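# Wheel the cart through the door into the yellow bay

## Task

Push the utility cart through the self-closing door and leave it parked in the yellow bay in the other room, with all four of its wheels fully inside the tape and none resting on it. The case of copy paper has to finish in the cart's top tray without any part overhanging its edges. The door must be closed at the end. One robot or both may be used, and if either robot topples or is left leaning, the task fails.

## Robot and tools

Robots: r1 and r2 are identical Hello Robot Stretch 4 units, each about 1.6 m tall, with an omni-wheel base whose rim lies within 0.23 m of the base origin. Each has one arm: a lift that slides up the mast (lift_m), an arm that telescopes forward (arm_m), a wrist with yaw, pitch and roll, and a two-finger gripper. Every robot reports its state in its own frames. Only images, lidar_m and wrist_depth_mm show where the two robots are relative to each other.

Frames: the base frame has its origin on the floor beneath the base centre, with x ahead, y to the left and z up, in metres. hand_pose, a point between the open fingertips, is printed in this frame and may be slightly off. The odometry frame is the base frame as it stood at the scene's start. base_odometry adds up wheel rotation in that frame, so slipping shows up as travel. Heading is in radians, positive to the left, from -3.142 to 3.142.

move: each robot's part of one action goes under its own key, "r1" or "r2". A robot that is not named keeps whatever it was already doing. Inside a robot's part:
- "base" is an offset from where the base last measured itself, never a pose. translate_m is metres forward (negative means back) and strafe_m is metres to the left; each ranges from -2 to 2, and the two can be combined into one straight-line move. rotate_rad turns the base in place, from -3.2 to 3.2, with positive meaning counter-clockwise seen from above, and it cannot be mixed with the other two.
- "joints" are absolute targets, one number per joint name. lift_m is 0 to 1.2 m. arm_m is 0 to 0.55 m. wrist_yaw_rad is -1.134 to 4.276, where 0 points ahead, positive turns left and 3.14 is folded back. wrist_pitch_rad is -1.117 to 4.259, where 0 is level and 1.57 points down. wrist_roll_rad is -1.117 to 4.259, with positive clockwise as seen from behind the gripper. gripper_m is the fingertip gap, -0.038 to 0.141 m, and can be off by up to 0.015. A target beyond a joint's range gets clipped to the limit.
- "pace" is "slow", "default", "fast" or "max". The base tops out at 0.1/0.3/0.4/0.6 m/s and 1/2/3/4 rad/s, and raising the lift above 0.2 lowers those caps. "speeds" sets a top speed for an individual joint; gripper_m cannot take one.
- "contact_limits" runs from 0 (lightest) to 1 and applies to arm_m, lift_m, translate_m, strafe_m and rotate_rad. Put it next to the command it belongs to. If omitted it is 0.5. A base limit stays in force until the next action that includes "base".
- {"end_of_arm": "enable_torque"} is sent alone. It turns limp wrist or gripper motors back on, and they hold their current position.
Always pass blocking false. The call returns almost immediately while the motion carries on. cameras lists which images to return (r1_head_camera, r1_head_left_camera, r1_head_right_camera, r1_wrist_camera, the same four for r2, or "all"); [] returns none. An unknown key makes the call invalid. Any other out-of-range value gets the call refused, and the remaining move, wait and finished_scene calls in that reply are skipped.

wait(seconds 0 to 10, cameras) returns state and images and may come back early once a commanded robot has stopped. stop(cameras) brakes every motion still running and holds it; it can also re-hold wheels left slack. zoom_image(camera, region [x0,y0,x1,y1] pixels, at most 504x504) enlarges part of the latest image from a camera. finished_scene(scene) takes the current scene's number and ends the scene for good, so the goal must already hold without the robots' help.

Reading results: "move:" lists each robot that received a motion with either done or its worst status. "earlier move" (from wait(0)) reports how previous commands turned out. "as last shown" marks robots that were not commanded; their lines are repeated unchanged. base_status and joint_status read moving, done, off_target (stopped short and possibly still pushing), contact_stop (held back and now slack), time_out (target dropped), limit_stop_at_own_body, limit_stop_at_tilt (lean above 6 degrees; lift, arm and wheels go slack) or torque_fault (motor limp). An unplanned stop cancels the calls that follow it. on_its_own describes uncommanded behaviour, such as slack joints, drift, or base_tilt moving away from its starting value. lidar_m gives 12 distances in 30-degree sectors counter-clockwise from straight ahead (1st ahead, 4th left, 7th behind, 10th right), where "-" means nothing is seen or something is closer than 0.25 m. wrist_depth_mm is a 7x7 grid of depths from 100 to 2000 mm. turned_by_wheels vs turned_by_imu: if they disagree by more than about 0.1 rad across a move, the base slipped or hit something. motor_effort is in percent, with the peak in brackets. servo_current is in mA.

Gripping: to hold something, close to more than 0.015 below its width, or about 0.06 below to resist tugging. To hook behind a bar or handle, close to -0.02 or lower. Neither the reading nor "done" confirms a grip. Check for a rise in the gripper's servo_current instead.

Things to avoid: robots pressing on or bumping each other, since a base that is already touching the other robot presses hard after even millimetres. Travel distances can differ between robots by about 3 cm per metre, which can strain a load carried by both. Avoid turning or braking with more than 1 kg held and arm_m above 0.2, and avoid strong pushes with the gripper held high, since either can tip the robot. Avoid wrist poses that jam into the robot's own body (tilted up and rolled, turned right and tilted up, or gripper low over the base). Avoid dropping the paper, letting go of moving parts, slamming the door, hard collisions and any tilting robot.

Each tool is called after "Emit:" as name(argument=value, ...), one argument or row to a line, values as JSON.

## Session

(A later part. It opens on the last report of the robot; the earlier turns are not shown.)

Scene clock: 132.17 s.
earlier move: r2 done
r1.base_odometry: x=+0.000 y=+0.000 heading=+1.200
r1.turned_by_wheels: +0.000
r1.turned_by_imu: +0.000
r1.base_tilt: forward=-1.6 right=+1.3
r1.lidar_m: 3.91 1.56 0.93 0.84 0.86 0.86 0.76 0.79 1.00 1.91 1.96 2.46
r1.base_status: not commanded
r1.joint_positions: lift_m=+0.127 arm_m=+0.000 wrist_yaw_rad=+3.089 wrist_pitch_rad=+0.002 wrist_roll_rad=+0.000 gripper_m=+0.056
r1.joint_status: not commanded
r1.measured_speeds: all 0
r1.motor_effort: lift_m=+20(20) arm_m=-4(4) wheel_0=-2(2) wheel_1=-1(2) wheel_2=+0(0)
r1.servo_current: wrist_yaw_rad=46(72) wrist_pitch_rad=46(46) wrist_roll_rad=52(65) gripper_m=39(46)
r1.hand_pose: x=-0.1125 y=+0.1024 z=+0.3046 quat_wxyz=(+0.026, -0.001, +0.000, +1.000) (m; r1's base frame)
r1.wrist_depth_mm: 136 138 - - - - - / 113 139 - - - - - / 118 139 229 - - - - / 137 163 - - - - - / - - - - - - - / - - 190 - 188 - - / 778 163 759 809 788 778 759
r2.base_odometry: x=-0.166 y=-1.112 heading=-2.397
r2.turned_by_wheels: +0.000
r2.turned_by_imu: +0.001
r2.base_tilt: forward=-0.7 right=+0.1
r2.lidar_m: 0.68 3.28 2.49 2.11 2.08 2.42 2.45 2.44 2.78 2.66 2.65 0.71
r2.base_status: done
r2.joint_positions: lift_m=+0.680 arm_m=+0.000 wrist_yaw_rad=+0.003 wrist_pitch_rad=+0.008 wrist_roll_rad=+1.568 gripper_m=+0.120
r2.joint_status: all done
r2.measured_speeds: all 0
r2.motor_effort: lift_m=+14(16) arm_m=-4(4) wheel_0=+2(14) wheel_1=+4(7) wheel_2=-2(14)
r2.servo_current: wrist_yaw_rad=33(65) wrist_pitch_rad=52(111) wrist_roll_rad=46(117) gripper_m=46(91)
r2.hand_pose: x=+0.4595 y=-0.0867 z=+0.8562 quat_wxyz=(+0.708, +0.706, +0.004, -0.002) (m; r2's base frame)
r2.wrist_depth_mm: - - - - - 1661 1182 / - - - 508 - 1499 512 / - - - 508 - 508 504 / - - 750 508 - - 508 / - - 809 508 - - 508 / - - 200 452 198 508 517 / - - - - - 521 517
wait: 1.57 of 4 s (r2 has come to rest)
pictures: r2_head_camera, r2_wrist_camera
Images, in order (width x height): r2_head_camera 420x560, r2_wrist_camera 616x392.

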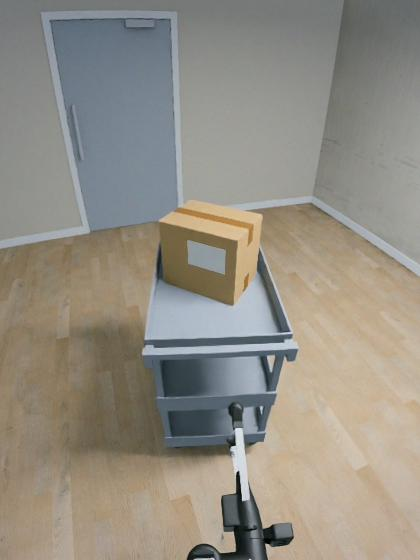

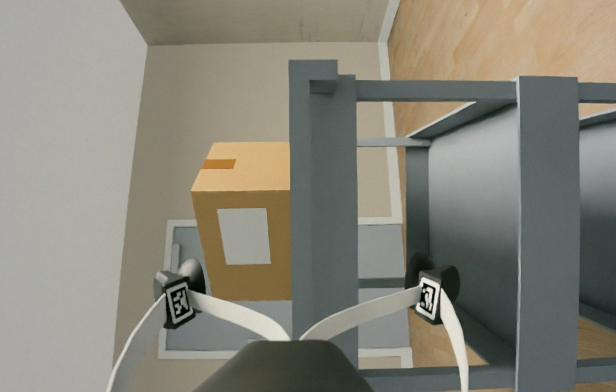

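Emit:
move(
  r2={"base":{"translate_m":0.18},"joints":{"lift_m":0.689,"gripper_m":0.1}},
  blocking=false,
  cameras=[],
)

Emit:
wait(
  seconds=3,
  cameras=["r2_wrist_camera","r2_head_camera"],
)

Emit:
zoom_image(
  camera="r2_head_camera",
  region=[120, 250, 320, 500],
)

Scene clock: 149.43 s.
move: r2 moving
r1: as last shown
r1.base_tilt: forward=-1.5 right=+1.3
r1.lidar_m: 3.91 1.55 0.93 0.83 0.86 0.86 0.78 0.78 1.02 1.92 1.95 2.44
r1.motor_effort: lift_m=+20(20) arm_m=-4(4) wheel_0=-1(2) wheel_1=-1(2) wheel_2=+0(0)
r1.servo_current: wrist_yaw_rad=52(72) wrist_pitch_rad=39(46) wrist_roll_rad=59(72) gripper_m=46(52)
r1.wrist_depth_mm: 136 139 - - - - - / 113 139 - - - - - / 117 140 229 - - - - / 137 161 - - - - - / - - - - - - - / - - 190 - 187 - - / 788 163 759 798 788 768 778
r2.base_odometry: x=-0.189 y=-1.133 heading=-2.397
r2.turned_by_wheels: +0.000
r2.turned_by_imu: +0.001
r2.base_tilt: forward=-0.7 right=+0.1
r2.lidar_m: 0.63 3.27 2.52 2.11 2.08 2.47 2.48 2.47 2.82 2.66 2.64 0.68
r2.base_status: translate_m moving
r2.joint_positions: lift_m=+0.689 arm_m=+0.000 wrist_yaw_rad=+0.003 wrist_pitch_rad=+0.008 wrist_roll_rad=+1.568 gripper_m=+0.107
r2.joint_status: lift_m moving; gripper_m moving
r2.measured_speeds: translate_m=+0.121 strafe_m=-0.001 rotate_rad=+0.003 lift_m=+0.000 arm_m=+0.000 wrist_yaw_rad=+0.000 wrist_pitch_rad=+0.000 wrist_roll_rad=+0.000
r2.motor_effort: lift_m=+21(23) arm_m=-4(4) wheel_0=+7(10) wheel_1=+5(8) wheel_2=-13(13)
r2.servo_current: wrist_yaw_rad=52(52) wrist_pitch_rad=52(52) wrist_roll_rad=46(59) gripper_m=78(104)
r2.hand_pose: x=+0.4595 y=-0.0867 z=+0.8647 quat_wxyz=(+0.708, +0.706, +0.004, -0.002) (m; r2's base frame)
r2.wrist_depth_mm: - - - - - 1708 1182 / - - - 477 - 1576 488 / - - - 484 - - 484 / - - 715 484 - - 484 / - - 768 741 - - 484 / - - 197 484 189 - 484 / - - - - - 1863 484
pictures: none
No camera images: "cameras" was empty.

Scene clock: 150.90 s.
earlier move: r2 done
r1.base_odometry: x=+0.000 y=+0.000 heading=+1.200
r1.turned_by_wheels: +0.000
r1.turned_by_imu: +0.000
r1.base_tilt: forward=-1.6 right=+1.3
r1.lidar_m: 3.91 1.56 0.92 0.83 0.85 0.86 0.78 0.78 0.99 1.93 1.97 2.47
r1.base_status: not commanded
r1.joint_positions: lift_m=+0.127 arm_m=+0.000 wrist_yaw_rad=+3.089 wrist_pitch_rad=+0.002 wrist_roll_rad=+0.000 gripper_m=+0.056
r1.joint_status: not commanded
r1.measured_speeds: all 0
r1.motor_effort: lift_m=+20(20) arm_m=-4(4) wheel_0=-2(2) wheel_1=-1(2) wheel_2=+0(0)
r1.servo_current: wrist_yaw_rad=46(72) wrist_pitch_rad=33(52) wrist_roll_rad=52(72) gripper_m=39(52)
r1.hand_pose: x=-0.1125 y=+0.1024 z=+0.3046 quat_wxyz=(+0.026, -0.001, +0.000, +1.000) (m; r1's base frame)
r1.wrist_depth_mm: 136 138 - - - - - / 113 139 - - - - - / 118 140 229 - - - - / 137 162 - - - - - / - - - - - - - / - - 190 - 188 - - / 788 163 759 798 778 778 768
r2.base_odometry: x=-0.299 y=-1.234 heading=-2.397
r2.turned_by_wheels: +0.000
r2.turned_by_imu: +0.000
r2.base_tilt: forward=-0.7 right=+0.1
r2.lidar_m: 0.48 0.51 2.54 2.16 2.16 2.40 2.61 2.61 3.00 2.62 2.60 0.52
r2.base_status: done
r2.joint_positions: lift_m=+0.689 arm_m=+0.000 wrist_yaw_rad=+0.003 wrist_pitch_rad=+0.008 wrist_roll_rad=+1.568 gripper_m=+0.100
r2.joint_status: all done
r2.measured_speeds: all 0
r2.motor_effort: lift_m=+21(23) arm_m=-4(4) wheel_0=+3(10) wheel_1=+3(9) wheel_2=-3(13)
r2.servo_current: wrist_yaw_rad=52(65) wrist_pitch_rad=52(59) wrist_roll_rad=46(59) gripper_m=46(104)
r2.hand_pose: x=+0.4595 y=-0.0867 z=+0.8647 quat_wxyz=(+0.708, +0.706, +0.004, -0.002) (m; r2's base frame)
r2.wrist_depth_mm: - - - 279 334 334 336 / - - - 327 327 1708 484 / - - 715 329 327 904 - / - - 554 329 330 917 - / - - 603 329 330 - - / - - 195 271 193 - - / - - - - - 1808 -
wait: 1.47 of 3 s (r2 has come to rest)
pictures: r2_head_camera, r2_wrist_camera
Images, in order (width x height): r2_head_camera 420x560, r2_wrist_camera 616x392.

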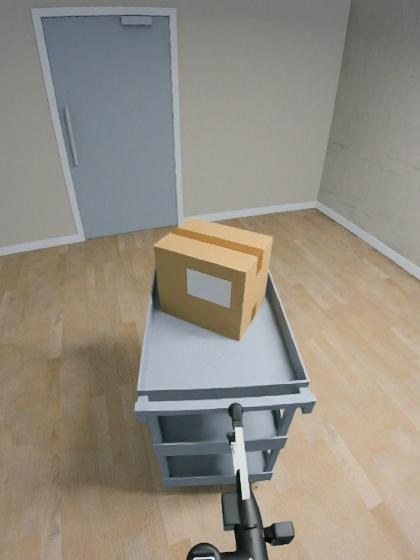

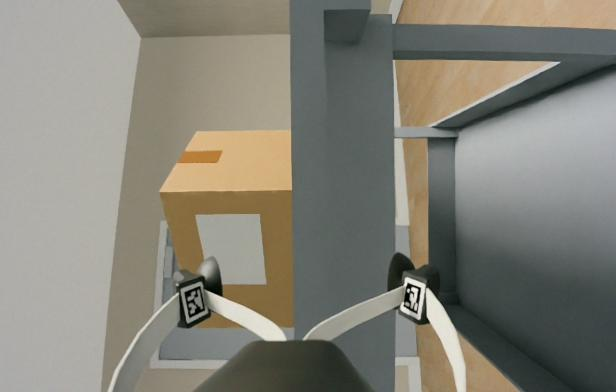

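Scaled by 2.016 from the camera's 420x560 image, which has a finer 1200x1600 frame.

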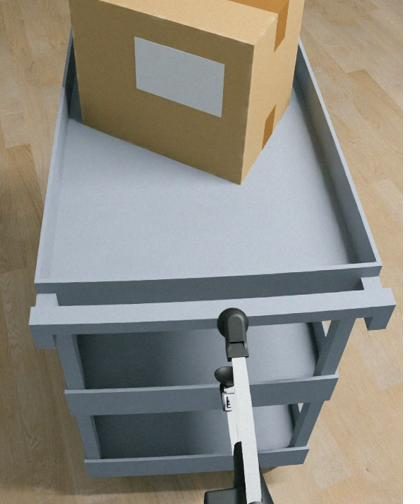

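Emit:
move(
  r2={"base":{"translate_m":0.075},"pace":"slow"},
  blocking=false,
  cameras=[],
)

Emit:
wait(
  seconds=3,
  cameras=["r2_wrist_camera"],
)

Emit:
move(
  r2={"joints":{"gripper_m":-0.02}},
  blocking=false,
  cameras=[],
)

Emit:
wait(
  seconds=3,
  cameras=["r2_wrist_camera","r2_head_camera"],
)

Emit:
zoom_image(
  camera="r2_head_camera",
  region=[120, 250, 320, 500],
)

Scene clock: 157.37 s.
move: r2 moving
r1: as last shown
r1.lidar_m: 3.91 1.55 0.92 0.83 0.85 0.86 0.77 0.78 1.01 1.93 1.96 2.49
r1.motor_effort: lift_m=+20(20) arm_m=-4(4) wheel_0=-1(2) wheel_1=-1(2) wheel_2=+0(0)
r1.servo_current: wrist_yaw_rad=65(65) wrist_pitch_rad=46(46) wrist_roll_rad=33(59) gripper_m=52(52)
r1.wrist_depth_mm: 136 138 - - - - - / 113 139 - - - - - / 118 140 228 - - - - / 137 162 - - - - - / - - - - - - - / - - 190 - 188 - - / 788 163 750 788 788 778 778
r2.base_odometry: x=-0.308 y=-1.242 heading=-2.397
r2.turned_by_wheels: +0.000
r2.turned_by_imu: +0.001
r2.base_tilt: forward=-0.7 right=+0.1
r2.lidar_m: 0.49 0.49 2.54 2.15 2.14 2.42 2.63 2.62 2.99 2.59 2.60 0.51
r2.base_status: translate_m moving
r2.joint_positions: lift_m=+0.689 arm_m=+0.000 wrist_yaw_rad=+0.003 wrist_pitch_rad=+0.008 wrist_roll_rad=+1.568 gripper_m=+0.100
r2.joint_status: not commanded
r2.measured_speeds: translate_m=+0.049 strafe_m=+0.000 rotate_rad=-0.001 lift_m=+0.000 arm_m=+0.000 wrist_yaw_rad=+0.000 wrist_pitch_rad=+0.000 wrist_roll_rad=+0.000
r2.motor_effort: lift_m=+21(21) arm_m=-4(4) wheel_0=+6(11) wheel_1=+7(7) wheel_2=-10(11)
r2.servo_current: wrist_yaw_rad=39(52) wrist_pitch_rad=59(59) wrist_roll_rad=59(59) gripper_m=52(59)
r2.hand_pose: x=+0.4595 y=-0.0867 z=+0.8647 quat_wxyz=(+0.708, +0.706, +0.004, -0.002) (m; r2's base frame)
r2.wrist_depth_mm: - - - 279 315 329 325 / - - - 319 319 1708 521 / - - 691 317 319 904 - / - - 549 317 319 917 - / - - 585 317 319 - - / - - 193 259 193 - - / - - - - - 1863 -
pictures: none
No camera images: "cameras" was empty.

Scene clock: 158.87 s.
earlier move: r2 done
r1.base_odometry: x=+0.000 y=+0.000 heading=+1.200
r1.turned_by_wheels: +0.000
r1.turned_by_imu: +0.000
r1.base_tilt: forward=-1.6 right=+1.3
r1.lidar_m: 3.91 1.52 0.91 0.83 0.85 0.84 0.76 0.78 1.00 1.93 1.96 2.46
r1.base_status: not commanded
r1.joint_positions: lift_m=+0.127 arm_m=+0.000 wrist_yaw_rad=+3.089 wrist_pitch_rad=+0.002 wrist_roll_rad=+0.000 gripper_m=+0.056
r1.joint_status: not commanded
r1.measured_speeds: all 0
r1.motor_effort: lift_m=+20(20) arm_m=-4(4) wheel_0=-2(2) wheel_1=-1(2) wheel_2=+0(0)
r1.servo_current: wrist_yaw_rad=65(65) wrist_pitch_rad=39(52) wrist_roll_rad=46(65) gripper_m=46(52)
r1.hand_pose: x=-0.1125 y=+0.1024 z=+0.3046 quat_wxyz=(+0.026, -0.001, +0.000, +1.000) (m; r1's base frame)
r1.wrist_depth_mm: 137 138 - - - - - / 113 139 - - - - - / 118 139 229 - - - - / 137 161 - - - - - / - - - - - - - / - - 191 - 187 - - / 778 163 750 798 798 778 788
r2.base_odometry: x=-0.353 y=-1.284 heading=-2.397
r2.turned_by_wheels: +0.000
r2.turned_by_imu: +0.000
r2.base_tilt: forward=-0.7 right=+0.1
r2.lidar_m: 0.41 0.43 2.56 2.17 2.17 2.46 2.68 2.68 3.06 2.59 2.57 0.46
r2.base_status: done
r2.joint_positions: lift_m=+0.689 arm_m=+0.000 wrist_yaw_rad=+0.003 wrist_pitch_rad=+0.008 wrist_roll_rad=+1.568 gripper_m=+0.100
r2.joint_status: not commanded
r2.measured_speeds: all 0
r2.motor_effort: lift_m=+21(21) arm_m=-4(4) wheel_0=+3(11) wheel_1=+3(7) wheel_2=-6(11)
r2.servo_current: wrist_yaw_rad=46(59) wrist_pitch_rad=52(59) wrist_roll_rad=46(59) gripper_m=46(59)
r2.hand_pose: x=+0.4595 y=-0.0867 z=+0.8647 quat_wxyz=(+0.708, +0.706, +0.004, -0.002) (m; r2's base frame)
r2.wrist_depth_mm: - - - 252 253 1397 1042 / - - - 195 255 1708 525 / - - 609 195 255 831 - / - - 488 196 255 866 - / - - 512 196 255 866 - / - - 194 197 194 - - / - - - - 257 1808 -
wait: 1.50 of 3 s (r2 has come to rest)
pictures: r2_wrist_camera
Images, in order (width x height): r2_wrist_camera 616x392.

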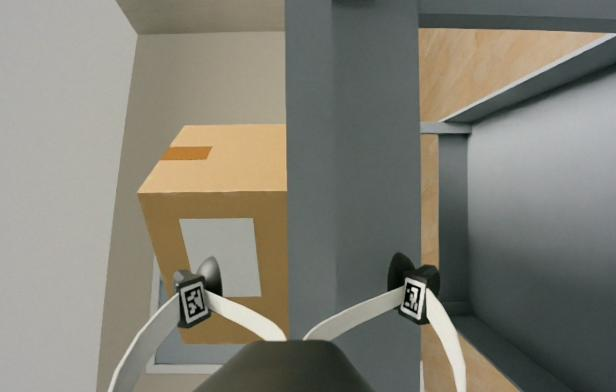

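Scene clock: 159.37 s.
move: r2 moving
r1: as last shown
r1.lidar_m: 3.93 1.55 0.93 0.83 0.85 0.84 0.77 0.79 1.01 1.92 1.96 2.43
r1.servo_current: wrist_yaw_rad=52(65) wrist_pitch_rad=46(46) wrist_roll_rad=59(65) gripper_m=46(46)
r1.wrist_depth_mm: 136 139 - - - - - / 113 139 - - - - - / 117 140 229 - - - - / 137 162 - - - - - / - - - - - - - / - - 190 - 188 - - / 778 163 750 798 809 778 768
r2.base_odometry: x=-0.353 y=-1.284 heading=-2.397
r2.turned_by_wheels: +0.000
r2.turned_by_imu: +0.000
r2.base_tilt: forward=-0.7 right=+0.1
r2.lidar_m: 0.39 0.45 2.54 2.17 2.18 2.48 2.68 2.68 3.05 2.60 2.59 0.48
r2.base_status: not commanded
r2.joint_positions: lift_m=+0.689 arm_m=+0.000 wrist_yaw_rad=+0.003 wrist_pitch_rad=+0.008 wrist_roll_rad=+1.568 gripper_m=+0.083
r2.joint_status: gripper_m moving
r2.measured_speeds: all 0
r2.motor_effort: lift_m=+21(21) arm_m=-4(4) wheel_0=+3(3) wheel_1=+3(4) wheel_2=-6(7)
r2.servo_current: wrist_yaw_rad=46(59) wrist_pitch_rad=52(59) wrist_roll_rad=65(65) gripper_m=124(124)
r2.hand_pose: x=+0.4595 y=-0.0867 z=+0.8647 quat_wxyz=(+0.708, +0.706, +0.004, -0.002) (m; r2's base frame)
r2.wrist_depth_mm: - - - 252 254 1397 1060 / - - - 194 254 1756 521 / - - 615 195 255 831 - / - - 484 196 255 854 - / - - 512 196 256 854 - / - - 195 196 193 - - / - - - - 257 1863 -
pictures: none
No camera images: "cameras" was empty.

Scene clock: 160.77 s.
earlier move: r2 done
r1.base_odometry: x=+0.000 y=+0.000 heading=+1.200
r1.turned_by_wheels: +0.000
r1.turned_by_imu: +0.000
r1.base_tilt: forward=-1.6 right=+1.3
r1.lidar_m: 3.92 1.55 0.93 0.83 0.84 0.85 0.78 0.78 1.01 1.91 1.92 2.45
r1.base_status: not commanded
r1.joint_positions: lift_m=+0.127 arm_m=+0.000 wrist_yaw_rad=+3.089 wrist_pitch_rad=+0.002 wrist_roll_rad=+0.000 gripper_m=+0.056
r1.joint_status: not commanded
r1.measured_speeds: all 0
r1.motor_effort: lift_m=+20(20) arm_m=-4(4) wheel_0=-1(2) wheel_1=-1(2) wheel_2=+0(0)
r1.servo_current: wrist_yaw_rad=46(65) wrist_pitch_rad=46(52) wrist_roll_rad=33(65) gripper_m=39(46)
r1.hand_pose: x=-0.1125 y=+0.1024 z=+0.3046 quat_wxyz=(+0.026, -0.001, +0.000, +1.000) (m; r1's base frame)
r1.wrist_depth_mm: 136 138 - - - - - / 113 139 - - - - - / 118 140 229 - - - - / 137 162 - - - - - / - - - - - - - / - - 190 - 186 - - / 778 164 750 798 798 788 759
r2.base_odometry: x=-0.354 y=-1.284 heading=-2.397
r2.turned_by_wheels: +0.000
r2.turned_by_imu: +0.000
r2.base_tilt: forward=-0.6 right=+0.1
r2.lidar_m: 0.41 0.44 2.55 2.15 2.17 2.47 2.69 2.69 3.03 2.57 2.58 0.46
r2.base_status: not commanded
r2.joint_positions: lift_m=+0.689 arm_m=+0.000 wrist_yaw_rad=+0.003 wrist_pitch_rad=+0.008 wrist_roll_rad=+1.568 gripper_m=-0.018
r2.joint_status: all done
r2.measured_speeds: all 0
r2.motor_effort: lift_m=+21(21) arm_m=-4(4) wheel_0=+3(4) wheel_1=+3(4) wheel_2=-4(7)
r2.servo_current: wrist_yaw_rad=39(59) wrist_pitch_rad=52(59) wrist_roll_rad=52(65) gripper_m=130(247)
r2.hand_pose: x=+0.4595 y=-0.0867 z=+0.8647 quat_wxyz=(+0.708, +0.706, +0.004, -0.002) (m; r2's base frame)
r2.wrist_depth_mm: - - - 183 243 1576 1138 / - - - 185 245 1708 - / - - 591 186 245 831 - / - - 480 186 247 831 - / - - 517 187 248 854 - / - - 186 187 178 831 - / - - - - - 549 -
wait: 1.40 of 3 s (r2 has come to rest)
pictures: r2_head_camera, r2_wrist_camera
Images, in order (width x height): r2_head_camera 420x560, r2_wrist_camera 616x392.

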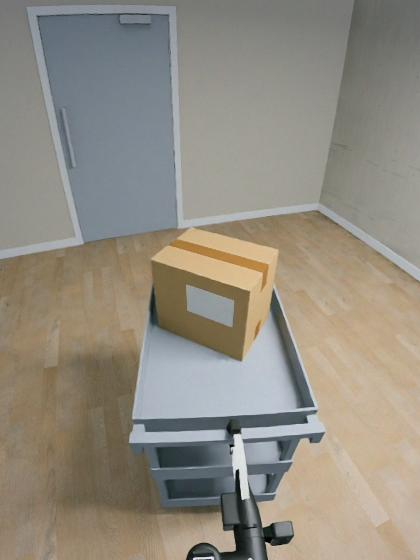

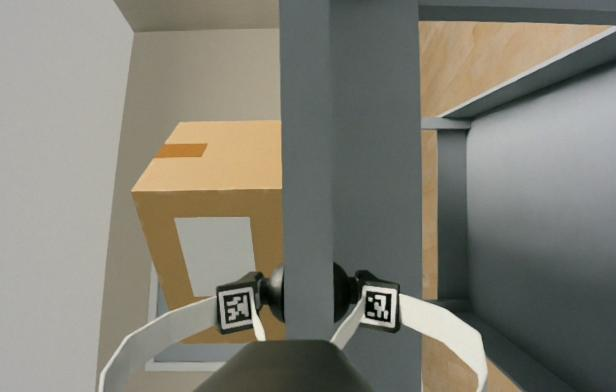

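Scaled by 2.016 from the camera's 420x560 image, which has a finer 1200x1600 frame.

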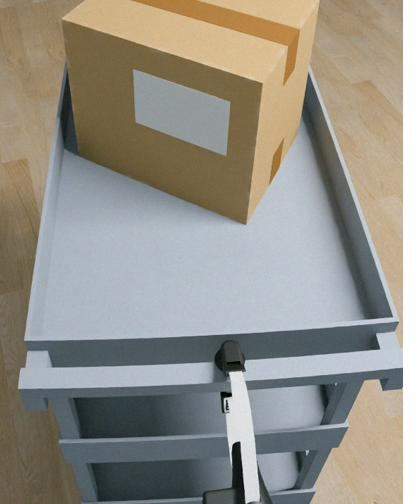

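Emit:
move(
  r2={"base":{"translate_m":-0.4},"pace":"slow"},
  blocking=false,
  cameras=[],
)

Emit:
wait(
  seconds=7,
  cameras=["r2_wrist_camera","r2_head_camera"],
)

Scene clock: 166.03 s.
move: r2 moving
r1: as last shown
r1.lidar_m: 3.90 1.58 0.92 0.84 0.86 0.86 0.76 0.78 0.98 1.93 1.96 2.46
r1.motor_effort: lift_m=+20(20) arm_m=-4(4) wheel_0=-1(2) wheel_1=-2(2) wheel_2=+0(0)
r1.servo_current: wrist_yaw_rad=52(65) wrist_pitch_rad=46(46) wrist_roll_rad=46(72) gripper_m=46(46)
r1.wrist_depth_mm: 136 139 - - - - - / 113 139 - - - - - / 118 139 228 - - - - / 137 162 - - - - - / - - - - - - - / - - 190 - 187 - - / 788 163 759 798 809 768 768
r2.base_odometry: x=-0.345 y=-1.276 heading=-2.397
r2.turned_by_wheels: +0.000
r2.turned_by_imu: +0.001
r2.base_tilt: forward=-0.7 right=+0.1
r2.lidar_m: 0.40 0.41 2.58 2.18 2.16 2.43 2.67 2.68 3.05 2.59 2.58 0.44
r2.base_status: translate_m moving
r2.joint_positions: lift_m=+0.689 arm_m=+0.000 wrist_yaw_rad=+0.003 wrist_pitch_rad=+0.008 wrist_roll_rad=+1.568 gripper_m=-0.018
r2.joint_status: not commanded
r2.measured_speeds: translate_m=-0.049 strafe_m=+0.000 rotate_rad=-0.002 lift_m=+0.000 arm_m=+0.000 wrist_yaw_rad=+0.000 wrist_pitch_rad=+0.000 wrist_roll_rad=+0.000
r2.motor_effort: lift_m=+21(21) arm_m=-4(4) wheel_0=-2(9) wheel_1=-6(9) wheel_2=+14(15)
r2.servo_current: wrist_yaw_rad=46(52) wrist_pitch_rad=52(52) wrist_roll_rad=46(59) gripper_m=124(137)
r2.hand_pose: x=+0.4596 y=-0.0866 z=+0.8647 quat_wxyz=(+0.708, +0.706, +0.004, -0.002) (m; r2's base frame)
r2.wrist_depth_mm: - - - 184 244 1576 1160 / - - - 185 244 1708 - / - - 591 186 246 854 - / - - 477 186 247 854 - / - - 517 187 248 854 - / - - 186 189 178 831 - / - - - - - 544 -
pictures: none
No camera images: "cameras" was empty.

Scene clock: 170.83 s.
earlier move: r2 done
r1.base_odometry: x=+0.000 y=+0.000 heading=+1.200
r1.turned_by_wheels: +0.000
r1.turned_by_imu: +0.000
r1.base_tilt: forward=-1.6 right=+1.3
r1.lidar_m: 3.88 1.57 0.94 0.83 0.83 0.86 0.78 0.78 0.97 1.92 1.95 2.46
r1.base_status: not commanded
r1.joint_positions: lift_m=+0.127 arm_m=+0.000 wrist_yaw_rad=+3.089 wrist_pitch_rad=+0.002 wrist_roll_rad=+0.000 gripper_m=+0.056
r1.joint_status: not commanded
r1.measured_speeds: all 0
r1.motor_effort: lift_m=+20(20) arm_m=-4(4) wheel_0=-2(2) wheel_1=-1(2) wheel_2=+0(0)
r1.servo_current: wrist_yaw_rad=26(72) wrist_pitch_rad=39(52) wrist_roll_rad=46(72) gripper_m=46(46)
r1.hand_pose: x=-0.1125 y=+0.1024 z=+0.3046 quat_wxyz=(+0.026, -0.001, +0.000, +1.000) (m; r1's base frame)
r1.wrist_depth_mm: 136 138 - - - - - / 113 139 - - - - - / 118 140 229 - - - - / 137 162 - - - - - / - - - - - - - / - - 190 - 187 - - / 788 163 750 798 788 778 778
r2.base_odometry: x=-0.060 y=-1.013 heading=-2.397
r2.turned_by_wheels: +0.000
r2.turned_by_imu: +0.002
r2.base_tilt: forward=-0.7 right=+0.0
r2.lidar_m: 0.40 0.43 2.43 2.07 2.04 2.32 2.31 2.31 2.64 2.69 2.71 0.45
r2.base_status: done
r2.joint_positions: lift_m=+0.689 arm_m=+0.000 wrist_yaw_rad=+0.003 wrist_pitch_rad=+0.008 wrist_roll_rad=+1.568 gripper_m=-0.018
r2.joint_status: not commanded
r2.measured_speeds: all 0
r2.motor_effort: lift_m=+21(21) arm_m=-4(4) wheel_0=-2(12) wheel_1=-4(9) wheel_2=+8(15)
r2.servo_current: wrist_yaw_rad=46(65) wrist_pitch_rad=46(59) wrist_roll_rad=46(65) gripper_m=117(137)
r2.hand_pose: x=+0.4596 y=-0.0865 z=+0.8647 quat_wxyz=(+0.708, +0.706, +0.004, -0.002) (m; r2's base frame)
r2.wrist_depth_mm: - - - 186 247 1537 1060 / - - - 186 247 1708 512 / - - 615 187 248 820 - / - - 480 186 247 842 - / - - 512 187 247 854 - / - - 186 187 178 831 - / - - - - - 150 -
wait: 4.80 of 7 s (r2 has come to rest)
pictures: r2_head_camera, r2_wrist_camera
Images, in order (width x height): r2_head_camera 420x560, r2_wrist_camera 616x392.

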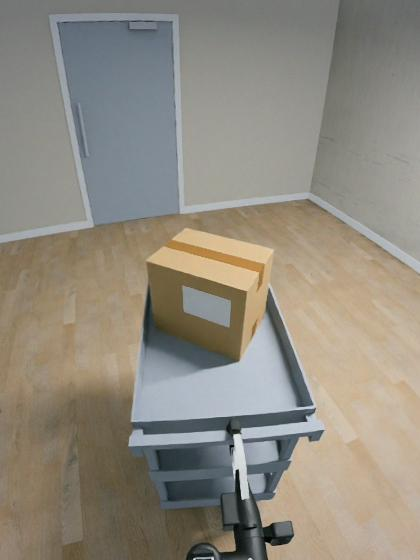

